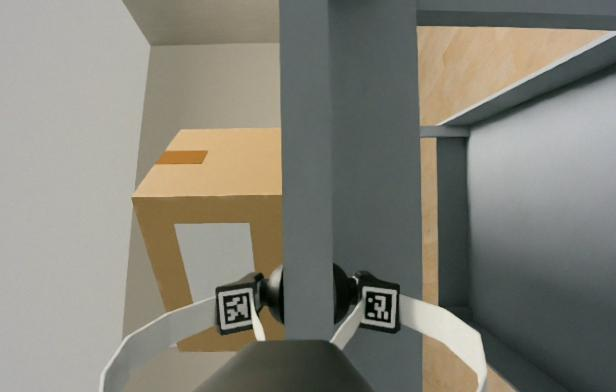

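Emit:
move(
  r1={"base":{"translate_m":1.4}},
  blocking=false,
  cameras=[],
)

Emit:
wait(
  seconds=8,
  cameras=[],
)

Emit:
move(
  r1={"base":{"rotate_rad":1.5}},
  blocking=false,
  cameras=[],
)

Emit:
wait(
  seconds=3,
  cameras=["r1_head_camera","r1_head_left_camera"],
)

Scene clock: 186.20 s.
move: r1 moving
r1.base_odometry: x=+0.011 y=+0.029 heading=+1.200
r1.turned_by_wheels: +0.000
r1.turned_by_imu: +0.000
r1.base_tilt: forward=-1.6 right=+1.2
r1.lidar_m: 3.85 1.53 0.95 0.84 0.85 0.88 0.80 0.81 1.06 1.92 1.95 2.43
r1.base_status: translate_m moving
r1.joint_positions: lift_m=+0.127 arm_m=+0.000 wrist_yaw_rad=+3.089 wrist_pitch_rad=+0.002 wrist_roll_rad=+0.000 gripper_m=+0.056
r1.joint_status: not commanded
r1.measured_speeds: translate_m=+0.122 strafe_m=+0.001 rotate_rad=+0.001 lift_m=+0.000 arm_m=+0.000 wrist_yaw_rad=+0.000 wrist_pitch_rad=+0.000 wrist_roll_rad=+0.000
r1.motor_effort: lift_m=+20(20) arm_m=-4(4) wheel_0=+7(7) wheel_1=+6(7) wheel_2=-8(9)
r1.servo_current: wrist_yaw_rad=46(52) wrist_pitch_rad=52(52) wrist_roll_rad=39(59) gripper_m=39(52)
r1.hand_pose: x=-0.1125 y=+0.1024 z=+0.3046 quat_wxyz=(+0.026, -0.001, +0.000, +1.000) (m; r1's base frame)
r1.wrist_depth_mm: 136 138 - - - - - / 113 139 - - - - - / 117 139 223 - - - - / 137 162 - - - - - / - - - - - - - / - - 190 - 188 1060 - / 788 741 750 809 798 778 768
r2: as last shown
r2.turned_by_imu: +0.000
r2.lidar_m: 0.41 0.40 2.42 2.07 2.01 2.37 2.29 2.31 2.63 2.69 2.69 0.44
r2.motor_effort: lift_m=+21(21) arm_m=-3(4) wheel_0=-1(2) wheel_1=-5(5) wheel_2=+9(9)
r2.servo_current: wrist_yaw_rad=46(52) wrist_pitch_rad=52(52) wrist_roll_rad=52(59) gripper_m=117(124)
r2.wrist_depth_mm: - - - 186 247 1537 1060 / - - - 186 248 1661 512 / - - 615 186 247 831 - / - - 480 187 248 854 - / - - 508 186 248 842 - / - - 186 187 179 831 - / - - - - - 150 -
pictures: none
No camera images: "cameras" was empty.

Scene clock: 191.87 s.
earlier move: r1 done
r1.base_odometry: x=+0.507 y=+1.305 heading=+1.200
r1.turned_by_wheels: +0.000
r1.turned_by_imu: +0.000
r1.base_tilt: forward=-1.6 right=+1.3
r1.lidar_m: 2.53 1.71 1.20 1.10 1.08 1.30 2.16 2.19 1.94 1.75 1.78 2.23
r1.base_status: done
r1.joint_positions: lift_m=+0.127 arm_m=+0.000 wrist_yaw_rad=+3.089 wrist_pitch_rad=+0.002 wrist_roll_rad=+0.000 gripper_m=+0.056
r1.joint_status: not commanded
r1.measured_speeds: all 0
r1.motor_effort: lift_m=+20(20) arm_m=-4(4) wheel_0=+1(8) wheel_1=+1(8) wheel_2=+2(10)
r1.servo_current: wrist_yaw_rad=52(78) wrist_pitch_rad=39(52) wrist_roll_rad=52(72) gripper_m=39(52)
r1.hand_pose: x=-0.1125 y=+0.1024 z=+0.3046 quat_wxyz=(+0.026, -0.001, +0.000, +1.000) (m; r1's base frame)
r1.wrist_depth_mm: 136 139 - - - - - / 113 139 - - - - - / 118 140 273 - - - - / 137 161 - - - - - / 1983 - - - - - - / 1205 1205 193 1182 187 1182 1042 / 854 163 750 809 798 778 831
r2.base_odometry: x=-0.060 y=-1.013 heading=-2.397
r2.turned_by_wheels: +0.000
r2.turned_by_imu: +0.001
r2.base_tilt: forward=-0.7 right=+0.0
r2.lidar_m: 0.40 0.40 2.41 2.06 2.02 2.35 2.30 2.32 2.63 2.71 2.69 0.45
r2.base_status: not commanded
r2.joint_positions: lift_m=+0.689 arm_m=+0.000 wrist_yaw_rad=+0.003 wrist_pitch_rad=+0.008 wrist_roll_rad=+1.568 gripper_m=-0.018
r2.joint_status: not commanded
r2.measured_speeds: all 0
r2.motor_effort: lift_m=+21(21) arm_m=-4(4) wheel_0=-1(2) wheel_1=-4(5) wheel_2=+8(9)
r2.servo_current: wrist_yaw_rad=52(65) wrist_pitch_rad=52(59) wrist_roll_rad=46(65) gripper_m=117(124)
r2.hand_pose: x=+0.4596 y=-0.0865 z=+0.8647 quat_wxyz=(+0.708, +0.706, +0.004, -0.002) (m; r2's base frame)
r2.wrist_depth_mm: - - - 187 248 1537 1060 / - - - 187 247 1708 508 / - - 615 187 248 820 - / - - 480 186 247 854 - / - - 508 187 247 854 - / - - 186 187 178 820 - / - - - - - 150 -
wait: 5.67 of 8 s (r1 has come to rest)
pictures: none
No camera images: "cameras" was empty.

Scene clock: 192.37 s.
move: r1 moving
r1.base_odometry: x=+0.507 y=+1.305 heading=+1.452
r1.turned_by_wheels: +0.252
r1.turned_by_imu: +0.252
r1.base_tilt: forward=-1.6 right=+1.3
r1.lidar_m: 2.53 1.31 1.12 1.04 1.11 1.74 2.15 2.25 1.80 1.74 1.91 2.58
r1.base_status: rotate_rad moving
r1.joint_positions: lift_m=+0.127 arm_m=+0.000 wrist_yaw_rad=+3.089 wrist_pitch_rad=+0.002 wrist_roll_rad=+0.000 gripper_m=+0.056
r1.joint_status: not commanded
r1.measured_speeds: translate_m=+0.001 strafe_m=+0.001 rotate_rad=+0.971 lift_m=+0.000 arm_m=+0.000 wrist_yaw_rad=+0.000 wrist_pitch_rad=+0.000 wrist_roll_rad=+0.000
r1.motor_effort: lift_m=+20(20) arm_m=-4(4) wheel_0=-6(8) wheel_1=-8(8) wheel_2=-6(7)
r1.servo_current: wrist_yaw_rad=52(59) wrist_pitch_rad=46(46) wrist_roll_rad=46(65) gripper_m=33(46)
r1.hand_pose: x=-0.1125 y=+0.1024 z=+0.3046 quat_wxyz=(+0.026, -0.001, +0.000, +1.000) (m; r1's base frame)
r1.wrist_depth_mm: 136 139 - - - - - / 113 139 - - - - - / 118 140 273 - - - - / 137 162 - - - - - / 1921 - - - - 1921 - / 1205 1205 191 1205 188 1138 1138 / 788 715 707 153 798 778 809
r2: as last shown
r2.turned_by_imu: +0.000
r2.lidar_m: 0.39 0.44 2.42 2.05 2.02 2.37 2.31 2.29 2.66 2.70 2.69 0.45
r2.servo_current: wrist_yaw_rad=52(59) wrist_pitch_rad=52(59) wrist_roll_rad=59(59) gripper_m=117(124)
r2.wrist_depth_mm: - - - 187 246 1537 1042 / - - - 187 247 1708 508 / - - 615 187 247 820 - / - - 484 187 247 854 - / - - 508 187 248 842 - / - - 186 187 178 831 - / - - - - - 150 -
pictures: none
No camera images: "cameras" was empty.

Scene clock: 193.87 s.
earlier move: r1 done
r1.base_odometry: x=+0.507 y=+1.305 heading=+2.700
r1.turned_by_wheels: +1.248
r1.turned_by_imu: +1.255
r1.base_tilt: forward=-1.6 right=+1.3
r1.lidar_m: 1.11 1.06 1.23 2.15 2.17 1.99 1.75 1.77 2.15 2.54 1.93 1.25
r1.base_status: done
r1.joint_positions: lift_m=+0.127 arm_m=+0.000 wrist_yaw_rad=+3.089 wrist_pitch_rad=+0.002 wrist_roll_rad=+0.000 gripper_m=+0.056
r1.joint_status: not commanded
r1.measured_speeds: all 0
r1.motor_effort: lift_m=+20(20) arm_m=-4(4) wheel_0=-3(10) wheel_1=-1(8) wheel_2=+0(8)
r1.servo_current: wrist_yaw_rad=46(59) wrist_pitch_rad=46(52) wrist_roll_rad=33(65) gripper_m=46(46)
r1.hand_pose: x=-0.1125 y=+0.1024 z=+0.3046 quat_wxyz=(+0.026, -0.001, +0.000, +1.000) (m; r1's base frame)
r1.wrist_depth_mm: 136 139 - - - - - / 113 139 - - - - - / 117 139 229 - - - - / 137 162 - - - - - / - - - 1863 - - - / 1205 1182 194 1205 187 1281 1138 / 788 759 759 809 788 732 820
r2.base_odometry: x=-0.060 y=-1.013 heading=-2.397
r2.turned_by_wheels: +0.000
r2.turned_by_imu: +0.000
r2.base_tilt: forward=-0.7 right=+0.1
r2.lidar_m: 0.39 0.42 2.45 2.05 2.02 2.38 2.32 2.30 2.67 2.70 2.68 0.44
r2.base_status: not commanded
r2.joint_positions: lift_m=+0.689 arm_m=+0.000 wrist_yaw_rad=+0.003 wrist_pitch_rad=+0.008 wrist_roll_rad=+1.568 gripper_m=-0.018
r2.joint_status: not commanded
r2.measured_speeds: all 0
r2.motor_effort: lift_m=+21(21) arm_m=-4(4) wheel_0=-2(2) wheel_1=-4(5) wheel_2=+8(9)
r2.servo_current: wrist_yaw_rad=52(65) wrist_pitch_rad=52(59) wrist_roll_rad=52(59) gripper_m=117(124)
r2.hand_pose: x=+0.4596 y=-0.0865 z=+0.8647 quat_wxyz=(+0.708, +0.706, +0.004, -0.002) (m; r2's base frame)
r2.wrist_depth_mm: - - - 186 247 1576 1042 / - - - 187 247 1708 508 / - - 621 187 247 831 - / - - 477 186 247 842 - / - - 512 186 247 854 - / - - 186 186 178 831 - / - - - - - 150 -
wait: 1.50 of 3 s (r1 has come to rest)
pictures: r1_head_camera, r1_head_left_camera
Images, in order (width x height): r1_head_camera 420x560, r1_head_left_camera 420x672.

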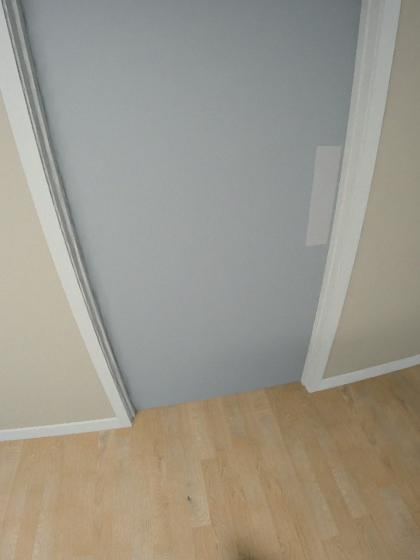

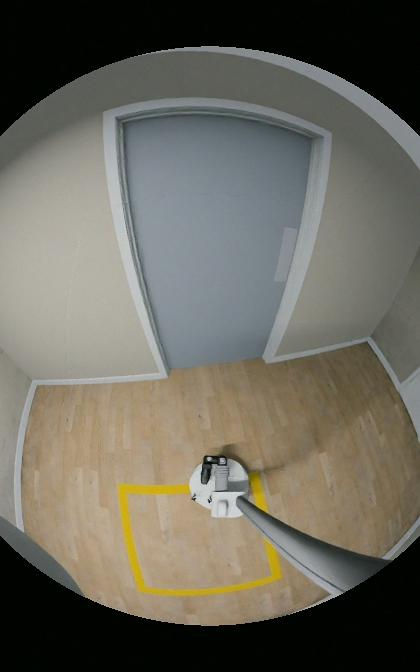

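Emit:
move(
  r1={"base":{"rotate_rad":0.24}},
  blocking=false,
  cameras=[],
)

Emit:
wait(
  seconds=2,
  cameras=[],
)

Emit:
move(
  r1={"base":{"strafe_m":-0.3}},
  blocking=false,
  cameras=[],
)

Emit:
wait(
  seconds=3,
  cameras=["r1_head_camera","r1_head_left_camera"],
)

Scene clock: 203.57 s.
move: r1 moving
r1.base_odometry: x=+0.507 y=+1.305 heading=+2.904
r1.turned_by_wheels: +0.204
r1.turned_by_imu: +0.205
r1.base_tilt: forward=-1.6 right=+1.3
r1.lidar_m: 1.10 1.05 1.48 2.16 2.25 1.82 1.73 1.83 2.52 2.56 1.47 1.16
r1.base_status: rotate_rad moving
r1.joint_positions: lift_m=+0.127 arm_m=+0.000 wrist_yaw_rad=+3.089 wrist_pitch_rad=+0.002 wrist_roll_rad=+0.000 gripper_m=+0.056
r1.joint_status: not commanded
r1.measured_speeds: translate_m=+0.000 strafe_m=+0.002 rotate_rad=+0.413 lift_m=+0.000 arm_m=+0.000 wrist_yaw_rad=+0.000 wrist_pitch_rad=+0.000 wrist_roll_rad=+0.000
r1.motor_effort: lift_m=+20(20) arm_m=-4(4) wheel_0=-3(8) wheel_1=-3(8) wheel_2=-1(6)
r1.servo_current: wrist_yaw_rad=26(65) wrist_pitch_rad=46(46) wrist_roll_rad=65(65) gripper_m=33(46)
r1.hand_pose: x=-0.1125 y=+0.1024 z=+0.3046 quat_wxyz=(+0.026, -0.001, +0.000, +1.000) (m; r1's base frame)
r1.wrist_depth_mm: 136 138 - - - - - / 113 139 - - - - - / 117 140 229 - - - - / 137 162 - - - - - / 1661 - - - 1863 1863 - / 1182 1205 193 1336 187 1182 1229 / 842 750 759 788 798 778 768
r2: as last shown
r2.base_tilt: forward=-0.7 right=+0.0
r2.lidar_m: 0.39 0.41 2.42 2.06 2.03 2.38 2.30 2.31 2.64 2.69 2.68 0.45
r2.servo_current: wrist_yaw_rad=46(52) wrist_pitch_rad=46(52) wrist_roll_rad=59(59) gripper_m=124(124)
r2.wrist_depth_mm: - - - 186 247 1537 1042 / - - - 187 247 1661 508 / - - 615 187 247 820 - / - - 480 187 247 854 - / - - 512 186 247 854 - / - - 186 186 178 831 - / - - - - - 150 -
pictures: none
No camera images: "cameras" was empty.

Scene clock: 204.03 s.
earlier move: r1 done
r1.base_odometry: x=+0.507 y=+1.305 heading=+2.940
r1.turned_by_wheels: +0.036
r1.turned_by_imu: +0.036
r1.base_tilt: forward=-1.6 right=+1.2
r1.lidar_m: 1.09 1.06 1.51 2.15 2.26 1.79 1.75 1.82 2.60 2.55 1.42 1.14
r1.base_status: done
r1.joint_positions: lift_m=+0.127 arm_m=+0.000 wrist_yaw_rad=+3.089 wrist_pitch_rad=+0.002 wrist_roll_rad=+0.000 gripper_m=+0.056
r1.joint_status: not commanded
r1.measured_speeds: all 0
r1.motor_effort: lift_m=+20(20) arm_m=-4(4) wheel_0=-3(8) wheel_1=-2(8) wheel_2=+0(6)
r1.servo_current: wrist_yaw_rad=52(65) wrist_pitch_rad=46(46) wrist_roll_rad=59(65) gripper_m=39(46)
r1.hand_pose: x=-0.1125 y=+0.1024 z=+0.3046 quat_wxyz=(+0.026, -0.001, +0.000, +1.000) (m; r1's base frame)
r1.wrist_depth_mm: 136 138 - - - - - / 113 139 - - - - - / 118 140 229 - - - - / 137 161 - - - - - / 1661 - - - 1618 1863 1808 / 1182 1182 194 1336 187 1281 1255 / 842 164 768 809 798 759 778
r2.base_odometry: x=-0.060 y=-1.013 heading=-2.397
r2.turned_by_wheels: +0.000
r2.turned_by_imu: +0.000
r2.base_tilt: forward=-0.7 right=+0.1
r2.lidar_m: 0.39 0.44 2.43 2.05 2.05 2.37 2.30 2.27 2.65 2.68 2.70 0.46
r2.base_status: not commanded
r2.joint_positions: lift_m=+0.689 arm_m=+0.000 wrist_yaw_rad=+0.003 wrist_pitch_rad=+0.008 wrist_roll_rad=+1.568 gripper_m=-0.018
r2.joint_status: not commanded
r2.measured_speeds: all 0
r2.motor_effort: lift_m=+21(21) arm_m=-3(4) wheel_0=-2(2) wheel_1=-5(5) wheel_2=+8(9)
r2.servo_current: wrist_yaw_rad=46(59) wrist_pitch_rad=52(59) wrist_roll_rad=39(65) gripper_m=117(124)
r2.hand_pose: x=+0.4596 y=-0.0865 z=+0.8647 quat_wxyz=(+0.708, +0.706, +0.004, -0.002) (m; r2's base frame)
r2.wrist_depth_mm: - - - 187 247 1537 1042 / - - - 187 247 1661 508 / - - 621 187 247 820 - / - - 480 187 247 854 - / - - 508 187 247 854 - / - - 186 187 179 831 - / - - - - - 150 -
wait: 0.47 of 2 s (r1 has come to rest)
pictures: none
No camera images: "cameras" was empty.

Scene clock: 204.53 s.
move: r1 moving
r1.base_odometry: x=+0.514 y=+1.340 heading=+2.939
r1.turned_by_wheels: +0.000
r1.turned_by_imu: +0.000
r1.base_tilt: forward=-1.6 right=+1.3
r1.lidar_m: 1.09 1.08 1.53 2.17 2.30 1.79 1.73 1.85 2.61 2.52 1.45 1.15
r1.base_status: strafe_m moving
r1.joint_positions: lift_m=+0.127 arm_m=+0.000 wrist_yaw_rad=+3.089 wrist_pitch_rad=+0.002 wrist_roll_rad=+0.000 gripper_m=+0.056
r1.joint_status: not commanded
r1.measured_speeds: translate_m=+0.001 strafe_m=-0.140 rotate_rad=-0.004 lift_m=+0.000 arm_m=+0.000 wrist_yaw_rad=+0.000 wrist_pitch_rad=+0.000 wrist_roll_rad=+0.000
r1.motor_effort: lift_m=+20(20) arm_m=-4(4) wheel_0=+7(12) wheel_1=-8(9) wheel_2=+0(1)
r1.servo_current: wrist_yaw_rad=59(59) wrist_pitch_rad=46(46) wrist_roll_rad=52(59) gripper_m=46(46)
r1.hand_pose: x=-0.1125 y=+0.1024 z=+0.3046 quat_wxyz=(+0.026, -0.001, +0.000, +1.000) (m; r1's base frame)
r1.wrist_depth_mm: 136 139 - - - - - / 113 139 - - - - - / 118 139 230 - - - - / 137 162 - - - - - / 1661 - - - 1708 1921 1808 / 1182 1182 193 1281 187 1160 1255 / 842 750 750 798 798 778 768
r2: as last shown
r2.base_tilt: forward=-0.7 right=+0.0
r2.lidar_m: 0.41 0.44 2.44 2.05 2.04 2.35 2.29 2.29 2.66 2.72 2.70 0.45
r2.motor_effort: lift_m=+21(21) arm_m=-4(4) wheel_0=-2(2) wheel_1=-4(5) wheel_2=+9(9)
r2.servo_current: wrist_yaw_rad=46(52) wrist_pitch_rad=46(59) wrist_roll_rad=52(52) gripper_m=117(124)
r2.wrist_depth_mm: - - - 187 247 1537 1042 / - - - 187 247 1661 508 / - - 615 186 247 831 - / - - 484 186 247 854 - / - - 508 186 247 842 - / - - 186 187 179 831 - / - - - - - 149 -
pictures: none
No camera images: "cameras" was empty.

Scene clock: 206.37 s.
earlier move: r1 done
r1.base_odometry: x=+0.567 y=+1.599 heading=+2.940
r1.turned_by_wheels: +0.000
r1.turned_by_imu: -0.002
r1.base_tilt: forward=-1.6 right=+1.3
r1.lidar_m: 1.09 1.14 1.51 2.45 2.44 1.80 1.76 1.84 2.32 2.26 1.43 1.09
r1.base_status: done
r1.joint_positions: lift_m=+0.127 arm_m=+0.000 wrist_yaw_rad=+3.089 wrist_pitch_rad=+0.002 wrist_roll_rad=+0.000 gripper_m=+0.056
r1.joint_status: not commanded
r1.measured_speeds: all 0
r1.motor_effort: lift_m=+20(20) arm_m=-4(4) wheel_0=+2(12) wheel_1=+0(11) wheel_2=+0(2)
r1.servo_current: wrist_yaw_rad=52(72) wrist_pitch_rad=46(46) wrist_roll_rad=39(65) gripper_m=39(52)
r1.hand_pose: x=-0.1125 y=+0.1024 z=+0.3046 quat_wxyz=(+0.026, -0.001, +0.000, +1.000) (m; r1's base frame)
r1.wrist_depth_mm: 136 138 - - - - - / 113 139 - - - - - / 115 139 225 - - - - / 137 160 - - - - - / 1661 - - - 1661 1863 1808 / 1205 1229 194 1308 187 1182 1118 / 831 741 715 809 788 768 820
r2.base_odometry: x=-0.060 y=-1.013 heading=-2.397
r2.turned_by_wheels: +0.000
r2.turned_by_imu: +0.000
r2.base_tilt: forward=-0.7 right=+0.0
r2.lidar_m: 0.39 0.42 2.42 2.06 2.02 2.37 2.30 2.30 2.64 2.70 2.68 0.44
r2.base_status: not commanded
r2.joint_positions: lift_m=+0.689 arm_m=+0.000 wrist_yaw_rad=+0.003 wrist_pitch_rad=+0.008 wrist_roll_rad=+1.568 gripper_m=-0.018
r2.joint_status: not commanded
r2.measured_speeds: all 0
r2.motor_effort: lift_m=+21(21) arm_m=-4(4) wheel_0=-1(2) wheel_1=-4(5) wheel_2=+8(9)
r2.servo_current: wrist_yaw_rad=39(59) wrist_pitch_rad=52(59) wrist_roll_rad=59(65) gripper_m=117(124)
r2.hand_pose: x=+0.4596 y=-0.0865 z=+0.8647 quat_wxyz=(+0.708, +0.706, +0.004, -0.002) (m; r2's base frame)
r2.wrist_depth_mm: - - - 187 247 1537 1042 / - - - 187 247 1708 508 / - - 615 186 248 842 - / - - 477 187 247 842 - / - - 508 187 247 854 - / - - 186 187 179 820 - / - - - - - 150 -
wait: 1.83 of 3 s (r1 has come to rest)
pictures: r1_head_camera, r1_head_left_camera
Images, in order (width x height): r1_head_camera 420x560, r1_head_left_camera 420x672.

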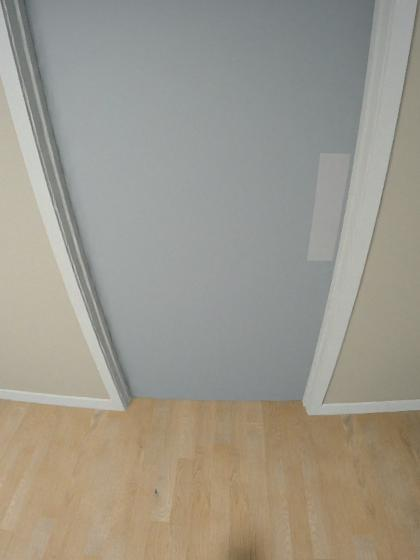

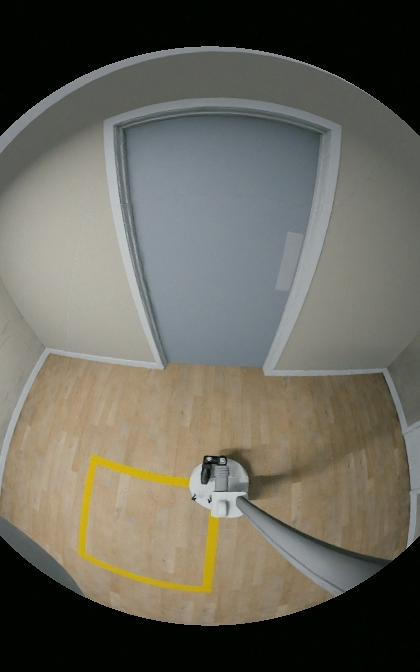

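Emit:
move(
  r1={"base":{"translate_m":0.8,"strafe_m":-0.1}},
  blocking=false,
  cameras=[],
)

Emit:
wait(
  seconds=6,
  cameras=["r1_head_camera","r1_head_right_camera"],
)

Scene clock: 215.73 s.
move: r1 moving
r1.base_odometry: x=+0.537 y=+1.609 heading=+2.940
r1.turned_by_wheels: +0.000
r1.turned_by_imu: +0.000
r1.base_tilt: forward=-1.6 right=+1.3
r1.lidar_m: 1.07 1.12 1.46 2.44 2.46 1.86 1.79 1.90 2.30 2.25 1.38 1.06
r1.base_status: translate_m moving; strafe_m moving
r1.joint_positions: lift_m=+0.127 arm_m=+0.000 wrist_yaw_rad=+3.089 wrist_pitch_rad=+0.002 wrist_roll_rad=+0.000 gripper_m=+0.056
r1.joint_status: not commanded
r1.measured_speeds: translate_m=+0.122 strafe_m=-0.016 rotate_rad=-0.002 lift_m=+0.000 arm_m=+0.000 wrist_yaw_rad=+0.000 wrist_pitch_rad=+0.000 wrist_roll_rad=+0.000
r1.motor_effort: lift_m=+20(20) arm_m=-4(4) wheel_0=+6(9) wheel_1=+6(6) wheel_2=-9(9)
r1.servo_current: wrist_yaw_rad=59(65) wrist_pitch_rad=39(52) wrist_roll_rad=46(52) gripper_m=46(46)
r1.hand_pose: x=-0.1125 y=+0.1024 z=+0.3046 quat_wxyz=(+0.026, -0.001, +0.000, +1.000) (m; r1's base frame)
r1.wrist_depth_mm: 136 138 - - - - - / 113 139 - - - - - / 117 140 225 - - - - / 137 162 - - - - - / 1708 - - - 1863 1863 1808 / 1182 1182 194 1205 187 1138 1138 / 831 750 759 788 798 788 809
r2: as last shown
r2.base_tilt: forward=-0.7 right=+0.1
r2.lidar_m: 0.39 0.43 2.42 2.07 2.04 2.36 2.29 2.33 2.64 2.69 2.68 0.40
r2.motor_effort: lift_m=+21(21) arm_m=-4(4) wheel_0=-2(2) wheel_1=-4(5) wheel_2=+9(9)
r2.servo_current: wrist_yaw_rad=52(52) wrist_pitch_rad=52(52) wrist_roll_rad=39(59) gripper_m=117(124)
r2.wrist_depth_mm: - - - 187 247 1537 1060 / - - - 187 247 1661 508 / - - 609 187 246 831 - / - - 484 187 248 842 - / - - 508 187 247 842 - / - - 186 186 178 820 - / - - - - - 149 -
pictures: none
No camera images: "cameras" was empty.

Scene clock: 219.40 s.
earlier move: r1 done
r1.base_odometry: x=-0.196 y=+1.857 heading=+2.940
r1.turned_by_wheels: +0.000
r1.turned_by_imu: +0.000
r1.base_tilt: forward=-1.6 right=+1.2
r1.lidar_m: 0.28 0.30 0.47 1.06 2.65 2.65 2.56 2.69 2.28 0.86 0.40 0.32
r1.base_status: done
r1.joint_positions: lift_m=+0.127 arm_m=+0.000 wrist_yaw_rad=+3.089 wrist_pitch_rad=+0.002 wrist_roll_rad=+0.000 gripper_m=+0.056
r1.joint_status: not commanded
r1.measured_speeds: all 0
r1.motor_effort: lift_m=+20(20) arm_m=-4(4) wheel_0=+2(10) wheel_1=+1(7) wheel_2=+1(11)
r1.servo_current: wrist_yaw_rad=65(72) wrist_pitch_rad=39(52) wrist_roll_rad=65(65) gripper_m=39(52)
r1.hand_pose: x=-0.1125 y=+0.1024 z=+0.3046 quat_wxyz=(+0.026, -0.001, +0.000, +1.000) (m; r1's base frame)
r1.wrist_depth_mm: 136 138 - - - - - / 113 139 - - - - - / 118 140 272 - - - - / 137 162 - - - - - / 1921 - - - - - - / 1182 1205 193 1205 188 1255 1138 / 842 741 759 153 741 768 820
r2.base_odometry: x=-0.060 y=-1.013 heading=-2.397
r2.turned_by_wheels: +0.000
r2.turned_by_imu: +0.001
r2.base_tilt: forward=-0.7 right=+0.1
r2.lidar_m: 0.39 0.43 2.41 2.07 2.01 2.40 2.32 2.30 2.63 2.70 2.68 0.44
r2.base_status: not commanded
r2.joint_positions: lift_m=+0.689 arm_m=+0.000 wrist_yaw_rad=+0.003 wrist_pitch_rad=+0.008 wrist_roll_rad=+1.568 gripper_m=-0.018
r2.joint_status: not commanded
r2.measured_speeds: all 0
r2.motor_effort: lift_m=+21(21) arm_m=-4(4) wheel_0=-2(2) wheel_1=-4(5) wheel_2=+9(9)
r2.servo_current: wrist_yaw_rad=52(65) wrist_pitch_rad=52(59) wrist_roll_rad=46(59) gripper_m=117(124)
r2.hand_pose: x=+0.4596 y=-0.0865 z=+0.8647 quat_wxyz=(+0.708, +0.706, +0.004, -0.002) (m; r2's base frame)
r2.wrist_depth_mm: - - - 186 247 1537 1042 / - - - 186 248 1661 512 / - - 621 187 247 831 - / - - 484 187 248 842 - / - - 508 186 247 854 - / - - 186 187 178 831 - / - - - - - 150 -
wait: 3.67 of 6 s (r1 has come to rest)
pictures: r1_head_camera, r1_head_right_camera
Images, in order (width x height): r1_head_camera 420x560, r1_head_right_camera 420x672.

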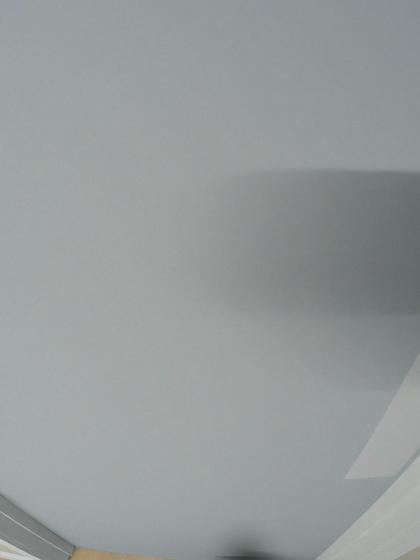

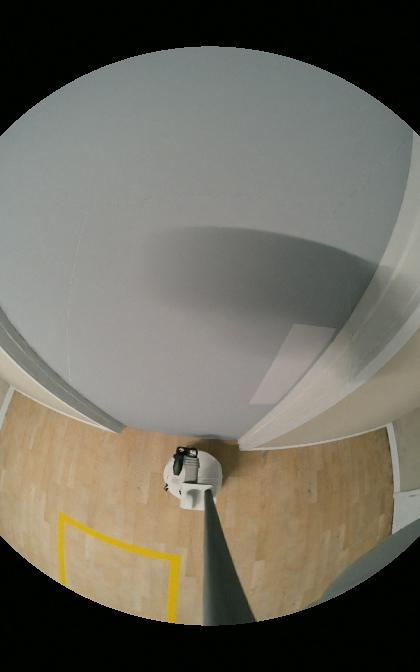

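Emit:
move(
  r1={"base":{"translate_m":0.3},"pace":"slow"},
  blocking=false,
  cameras=[],
)

Emit:
wait(
  seconds=5,
  cameras=["r1_head_left_camera","r1_head_right_camera","r2_head_camera"],
)

Scene clock: 225.53 s.
move: r1 moving
r1.base_odometry: x=-0.209 y=+1.860 heading=+2.940
r1.turned_by_wheels: +0.000
r1.turned_by_imu: +0.000
r1.base_tilt: forward=-1.6 right=+1.3
r1.lidar_m: 0.27 0.31 0.42 1.01 2.65 2.67 2.56 2.75 2.27 0.81 0.37 0.28
r1.base_status: translate_m moving
r1.joint_positions: lift_m=+0.127 arm_m=+0.000 wrist_yaw_rad=+3.089 wrist_pitch_rad=+0.002 wrist_roll_rad=+0.000 gripper_m=+0.056
r1.joint_status: not commanded
r1.measured_speeds: translate_m=+0.049 strafe_m=+0.000 rotate_rad=+0.002 lift_m=+0.000 arm_m=+0.000 wrist_yaw_rad=+0.000 wrist_pitch_rad=+0.000 wrist_roll_rad=+0.000
r1.motor_effort: lift_m=+20(20) arm_m=-4(4) wheel_0=+2(5) wheel_1=+6(7) wheel_2=-5(7)
r1.servo_current: wrist_yaw_rad=33(59) wrist_pitch_rad=39(46) wrist_roll_rad=39(52) gripper_m=39(52)
r1.hand_pose: x=-0.1125 y=+0.1024 z=+0.3046 quat_wxyz=(+0.026, -0.001, +0.000, +1.000) (m; r1's base frame)
r1.wrist_depth_mm: 136 139 - - - - - / 113 139 - - - - - / 118 140 273 - - - - / 137 162 - - - - - / 1921 - - - - - - / 1182 1205 193 1182 187 1281 1138 / 831 750 759 153 750 778 809
r2: as last shown
r2.turned_by_imu: +0.000
r2.base_tilt: forward=-0.7 right=+0.0
r2.lidar_m: 0.39 0.43 2.44 2.07 2.03 2.36 2.31 2.32 2.66 2.68 2.68 0.45
r2.servo_current: wrist_yaw_rad=52(59) wrist_pitch_rad=52(59) wrist_roll_rad=52(59) gripper_m=111(124)
r2.wrist_depth_mm: - - - 187 247 1537 1042 / - - - 186 247 1661 508 / - - 615 186 247 831 - / - - 480 186 248 854 - / - - 508 186 247 854 - / - - 186 187 178 831 - / - - - - - 150 -
pictures: none
No camera images: "cameras" was empty.

Scene clock: 229.30 s.
earlier move: r1 done
r1.base_odometry: x=-0.490 y=+1.917 heading=+2.941
r1.turned_by_wheels: +0.001
r1.turned_by_imu: +0.005
r1.base_tilt: forward=-1.6 right=+1.3
r1.lidar_m: 0.25 0.25 0.25 0.43 2.66 2.95 2.86 3.04 2.38 0.31 0.44 0.25
r1.base_status: done
r1.joint_positions: lift_m=+0.127 arm_m=+0.000 wrist_yaw_rad=+3.100 wrist_pitch_rad=+0.002 wrist_roll_rad=+0.000 gripper_m=+0.056
r1.joint_status: not commanded
r1.measured_speeds: all 0
r1.motor_effort: lift_m=+20(20) arm_m=+8(8) wheel_0=+14(23) wheel_1=+14(15) wheel_2=-11(18)
r1.servo_current: wrist_yaw_rad=46(78) wrist_pitch_rad=39(52) wrist_roll_rad=52(72) gripper_m=39(52)
r1.hand_pose: x=-0.1139 y=+0.0994 z=+0.3046 quat_wxyz=(+0.021, -0.001, +0.000, +1.000) (m; r1's base frame)
r1.wrist_depth_mm: - 136 - - - - - / - 136 214 - - - - / 107 135 182 - - - - / 123 136 270 - - - - / 1708 - - - - - - / 1205 1182 193 1205 187 1308 1160 / 854 750 759 809 798 778 820
r2.base_odometry: x=-0.060 y=-1.013 heading=-2.397
r2.turned_by_wheels: +0.000
r2.turned_by_imu: +0.001
r2.base_tilt: forward=-0.7 right=+0.1
r2.lidar_m: 0.41 0.42 2.43 2.07 2.04 2.36 2.29 2.30 2.66 2.69 2.67 0.43
r2.base_status: not commanded
r2.joint_positions: lift_m=+0.689 arm_m=+0.000 wrist_yaw_rad=+0.003 wrist_pitch_rad=+0.008 wrist_roll_rad=+1.568 gripper_m=-0.018
r2.joint_status: not commanded
r2.measured_speeds: all 0
r2.motor_effort: lift_m=+21(21) arm_m=-4(4) wheel_0=-2(2) wheel_1=-4(5) wheel_2=+8(9)
r2.servo_current: wrist_yaw_rad=52(65) wrist_pitch_rad=52(59) wrist_roll_rad=33(65) gripper_m=117(130)
r2.hand_pose: x=+0.4596 y=-0.0865 z=+0.8647 quat_wxyz=(+0.708, +0.706, +0.004, -0.002) (m; r2's base frame)
r2.wrist_depth_mm: - - - 187 247 1537 1042 / - - - 186 247 1661 508 / - - 621 186 247 820 - / - - 480 187 247 854 - / - - 508 186 247 842 - / - - 186 187 178 820 - / - - - - - 150 -
wait: 3.77 of 5 s (r1 has come to rest)
pictures: r1_head_left_camera, r1_head_right_camera, r2_head_camera
Images, in order (width x height): r1_head_left_camera 420x672, r1_head_right_camera 420x672, r2_head_camera 420x560.

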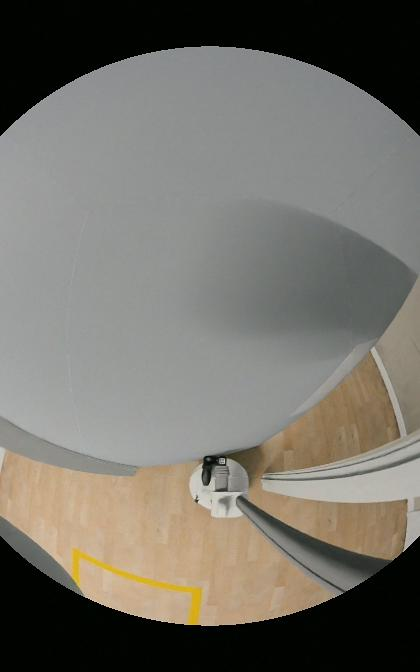

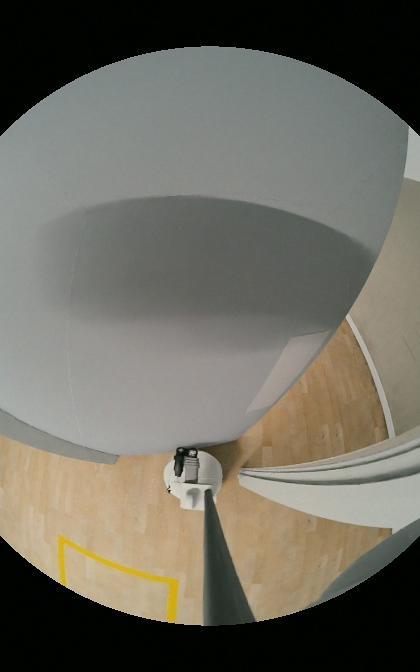

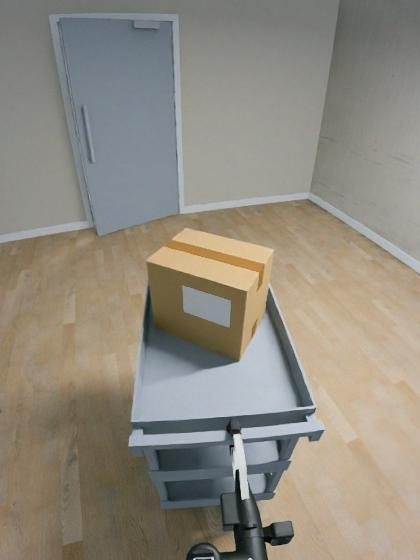

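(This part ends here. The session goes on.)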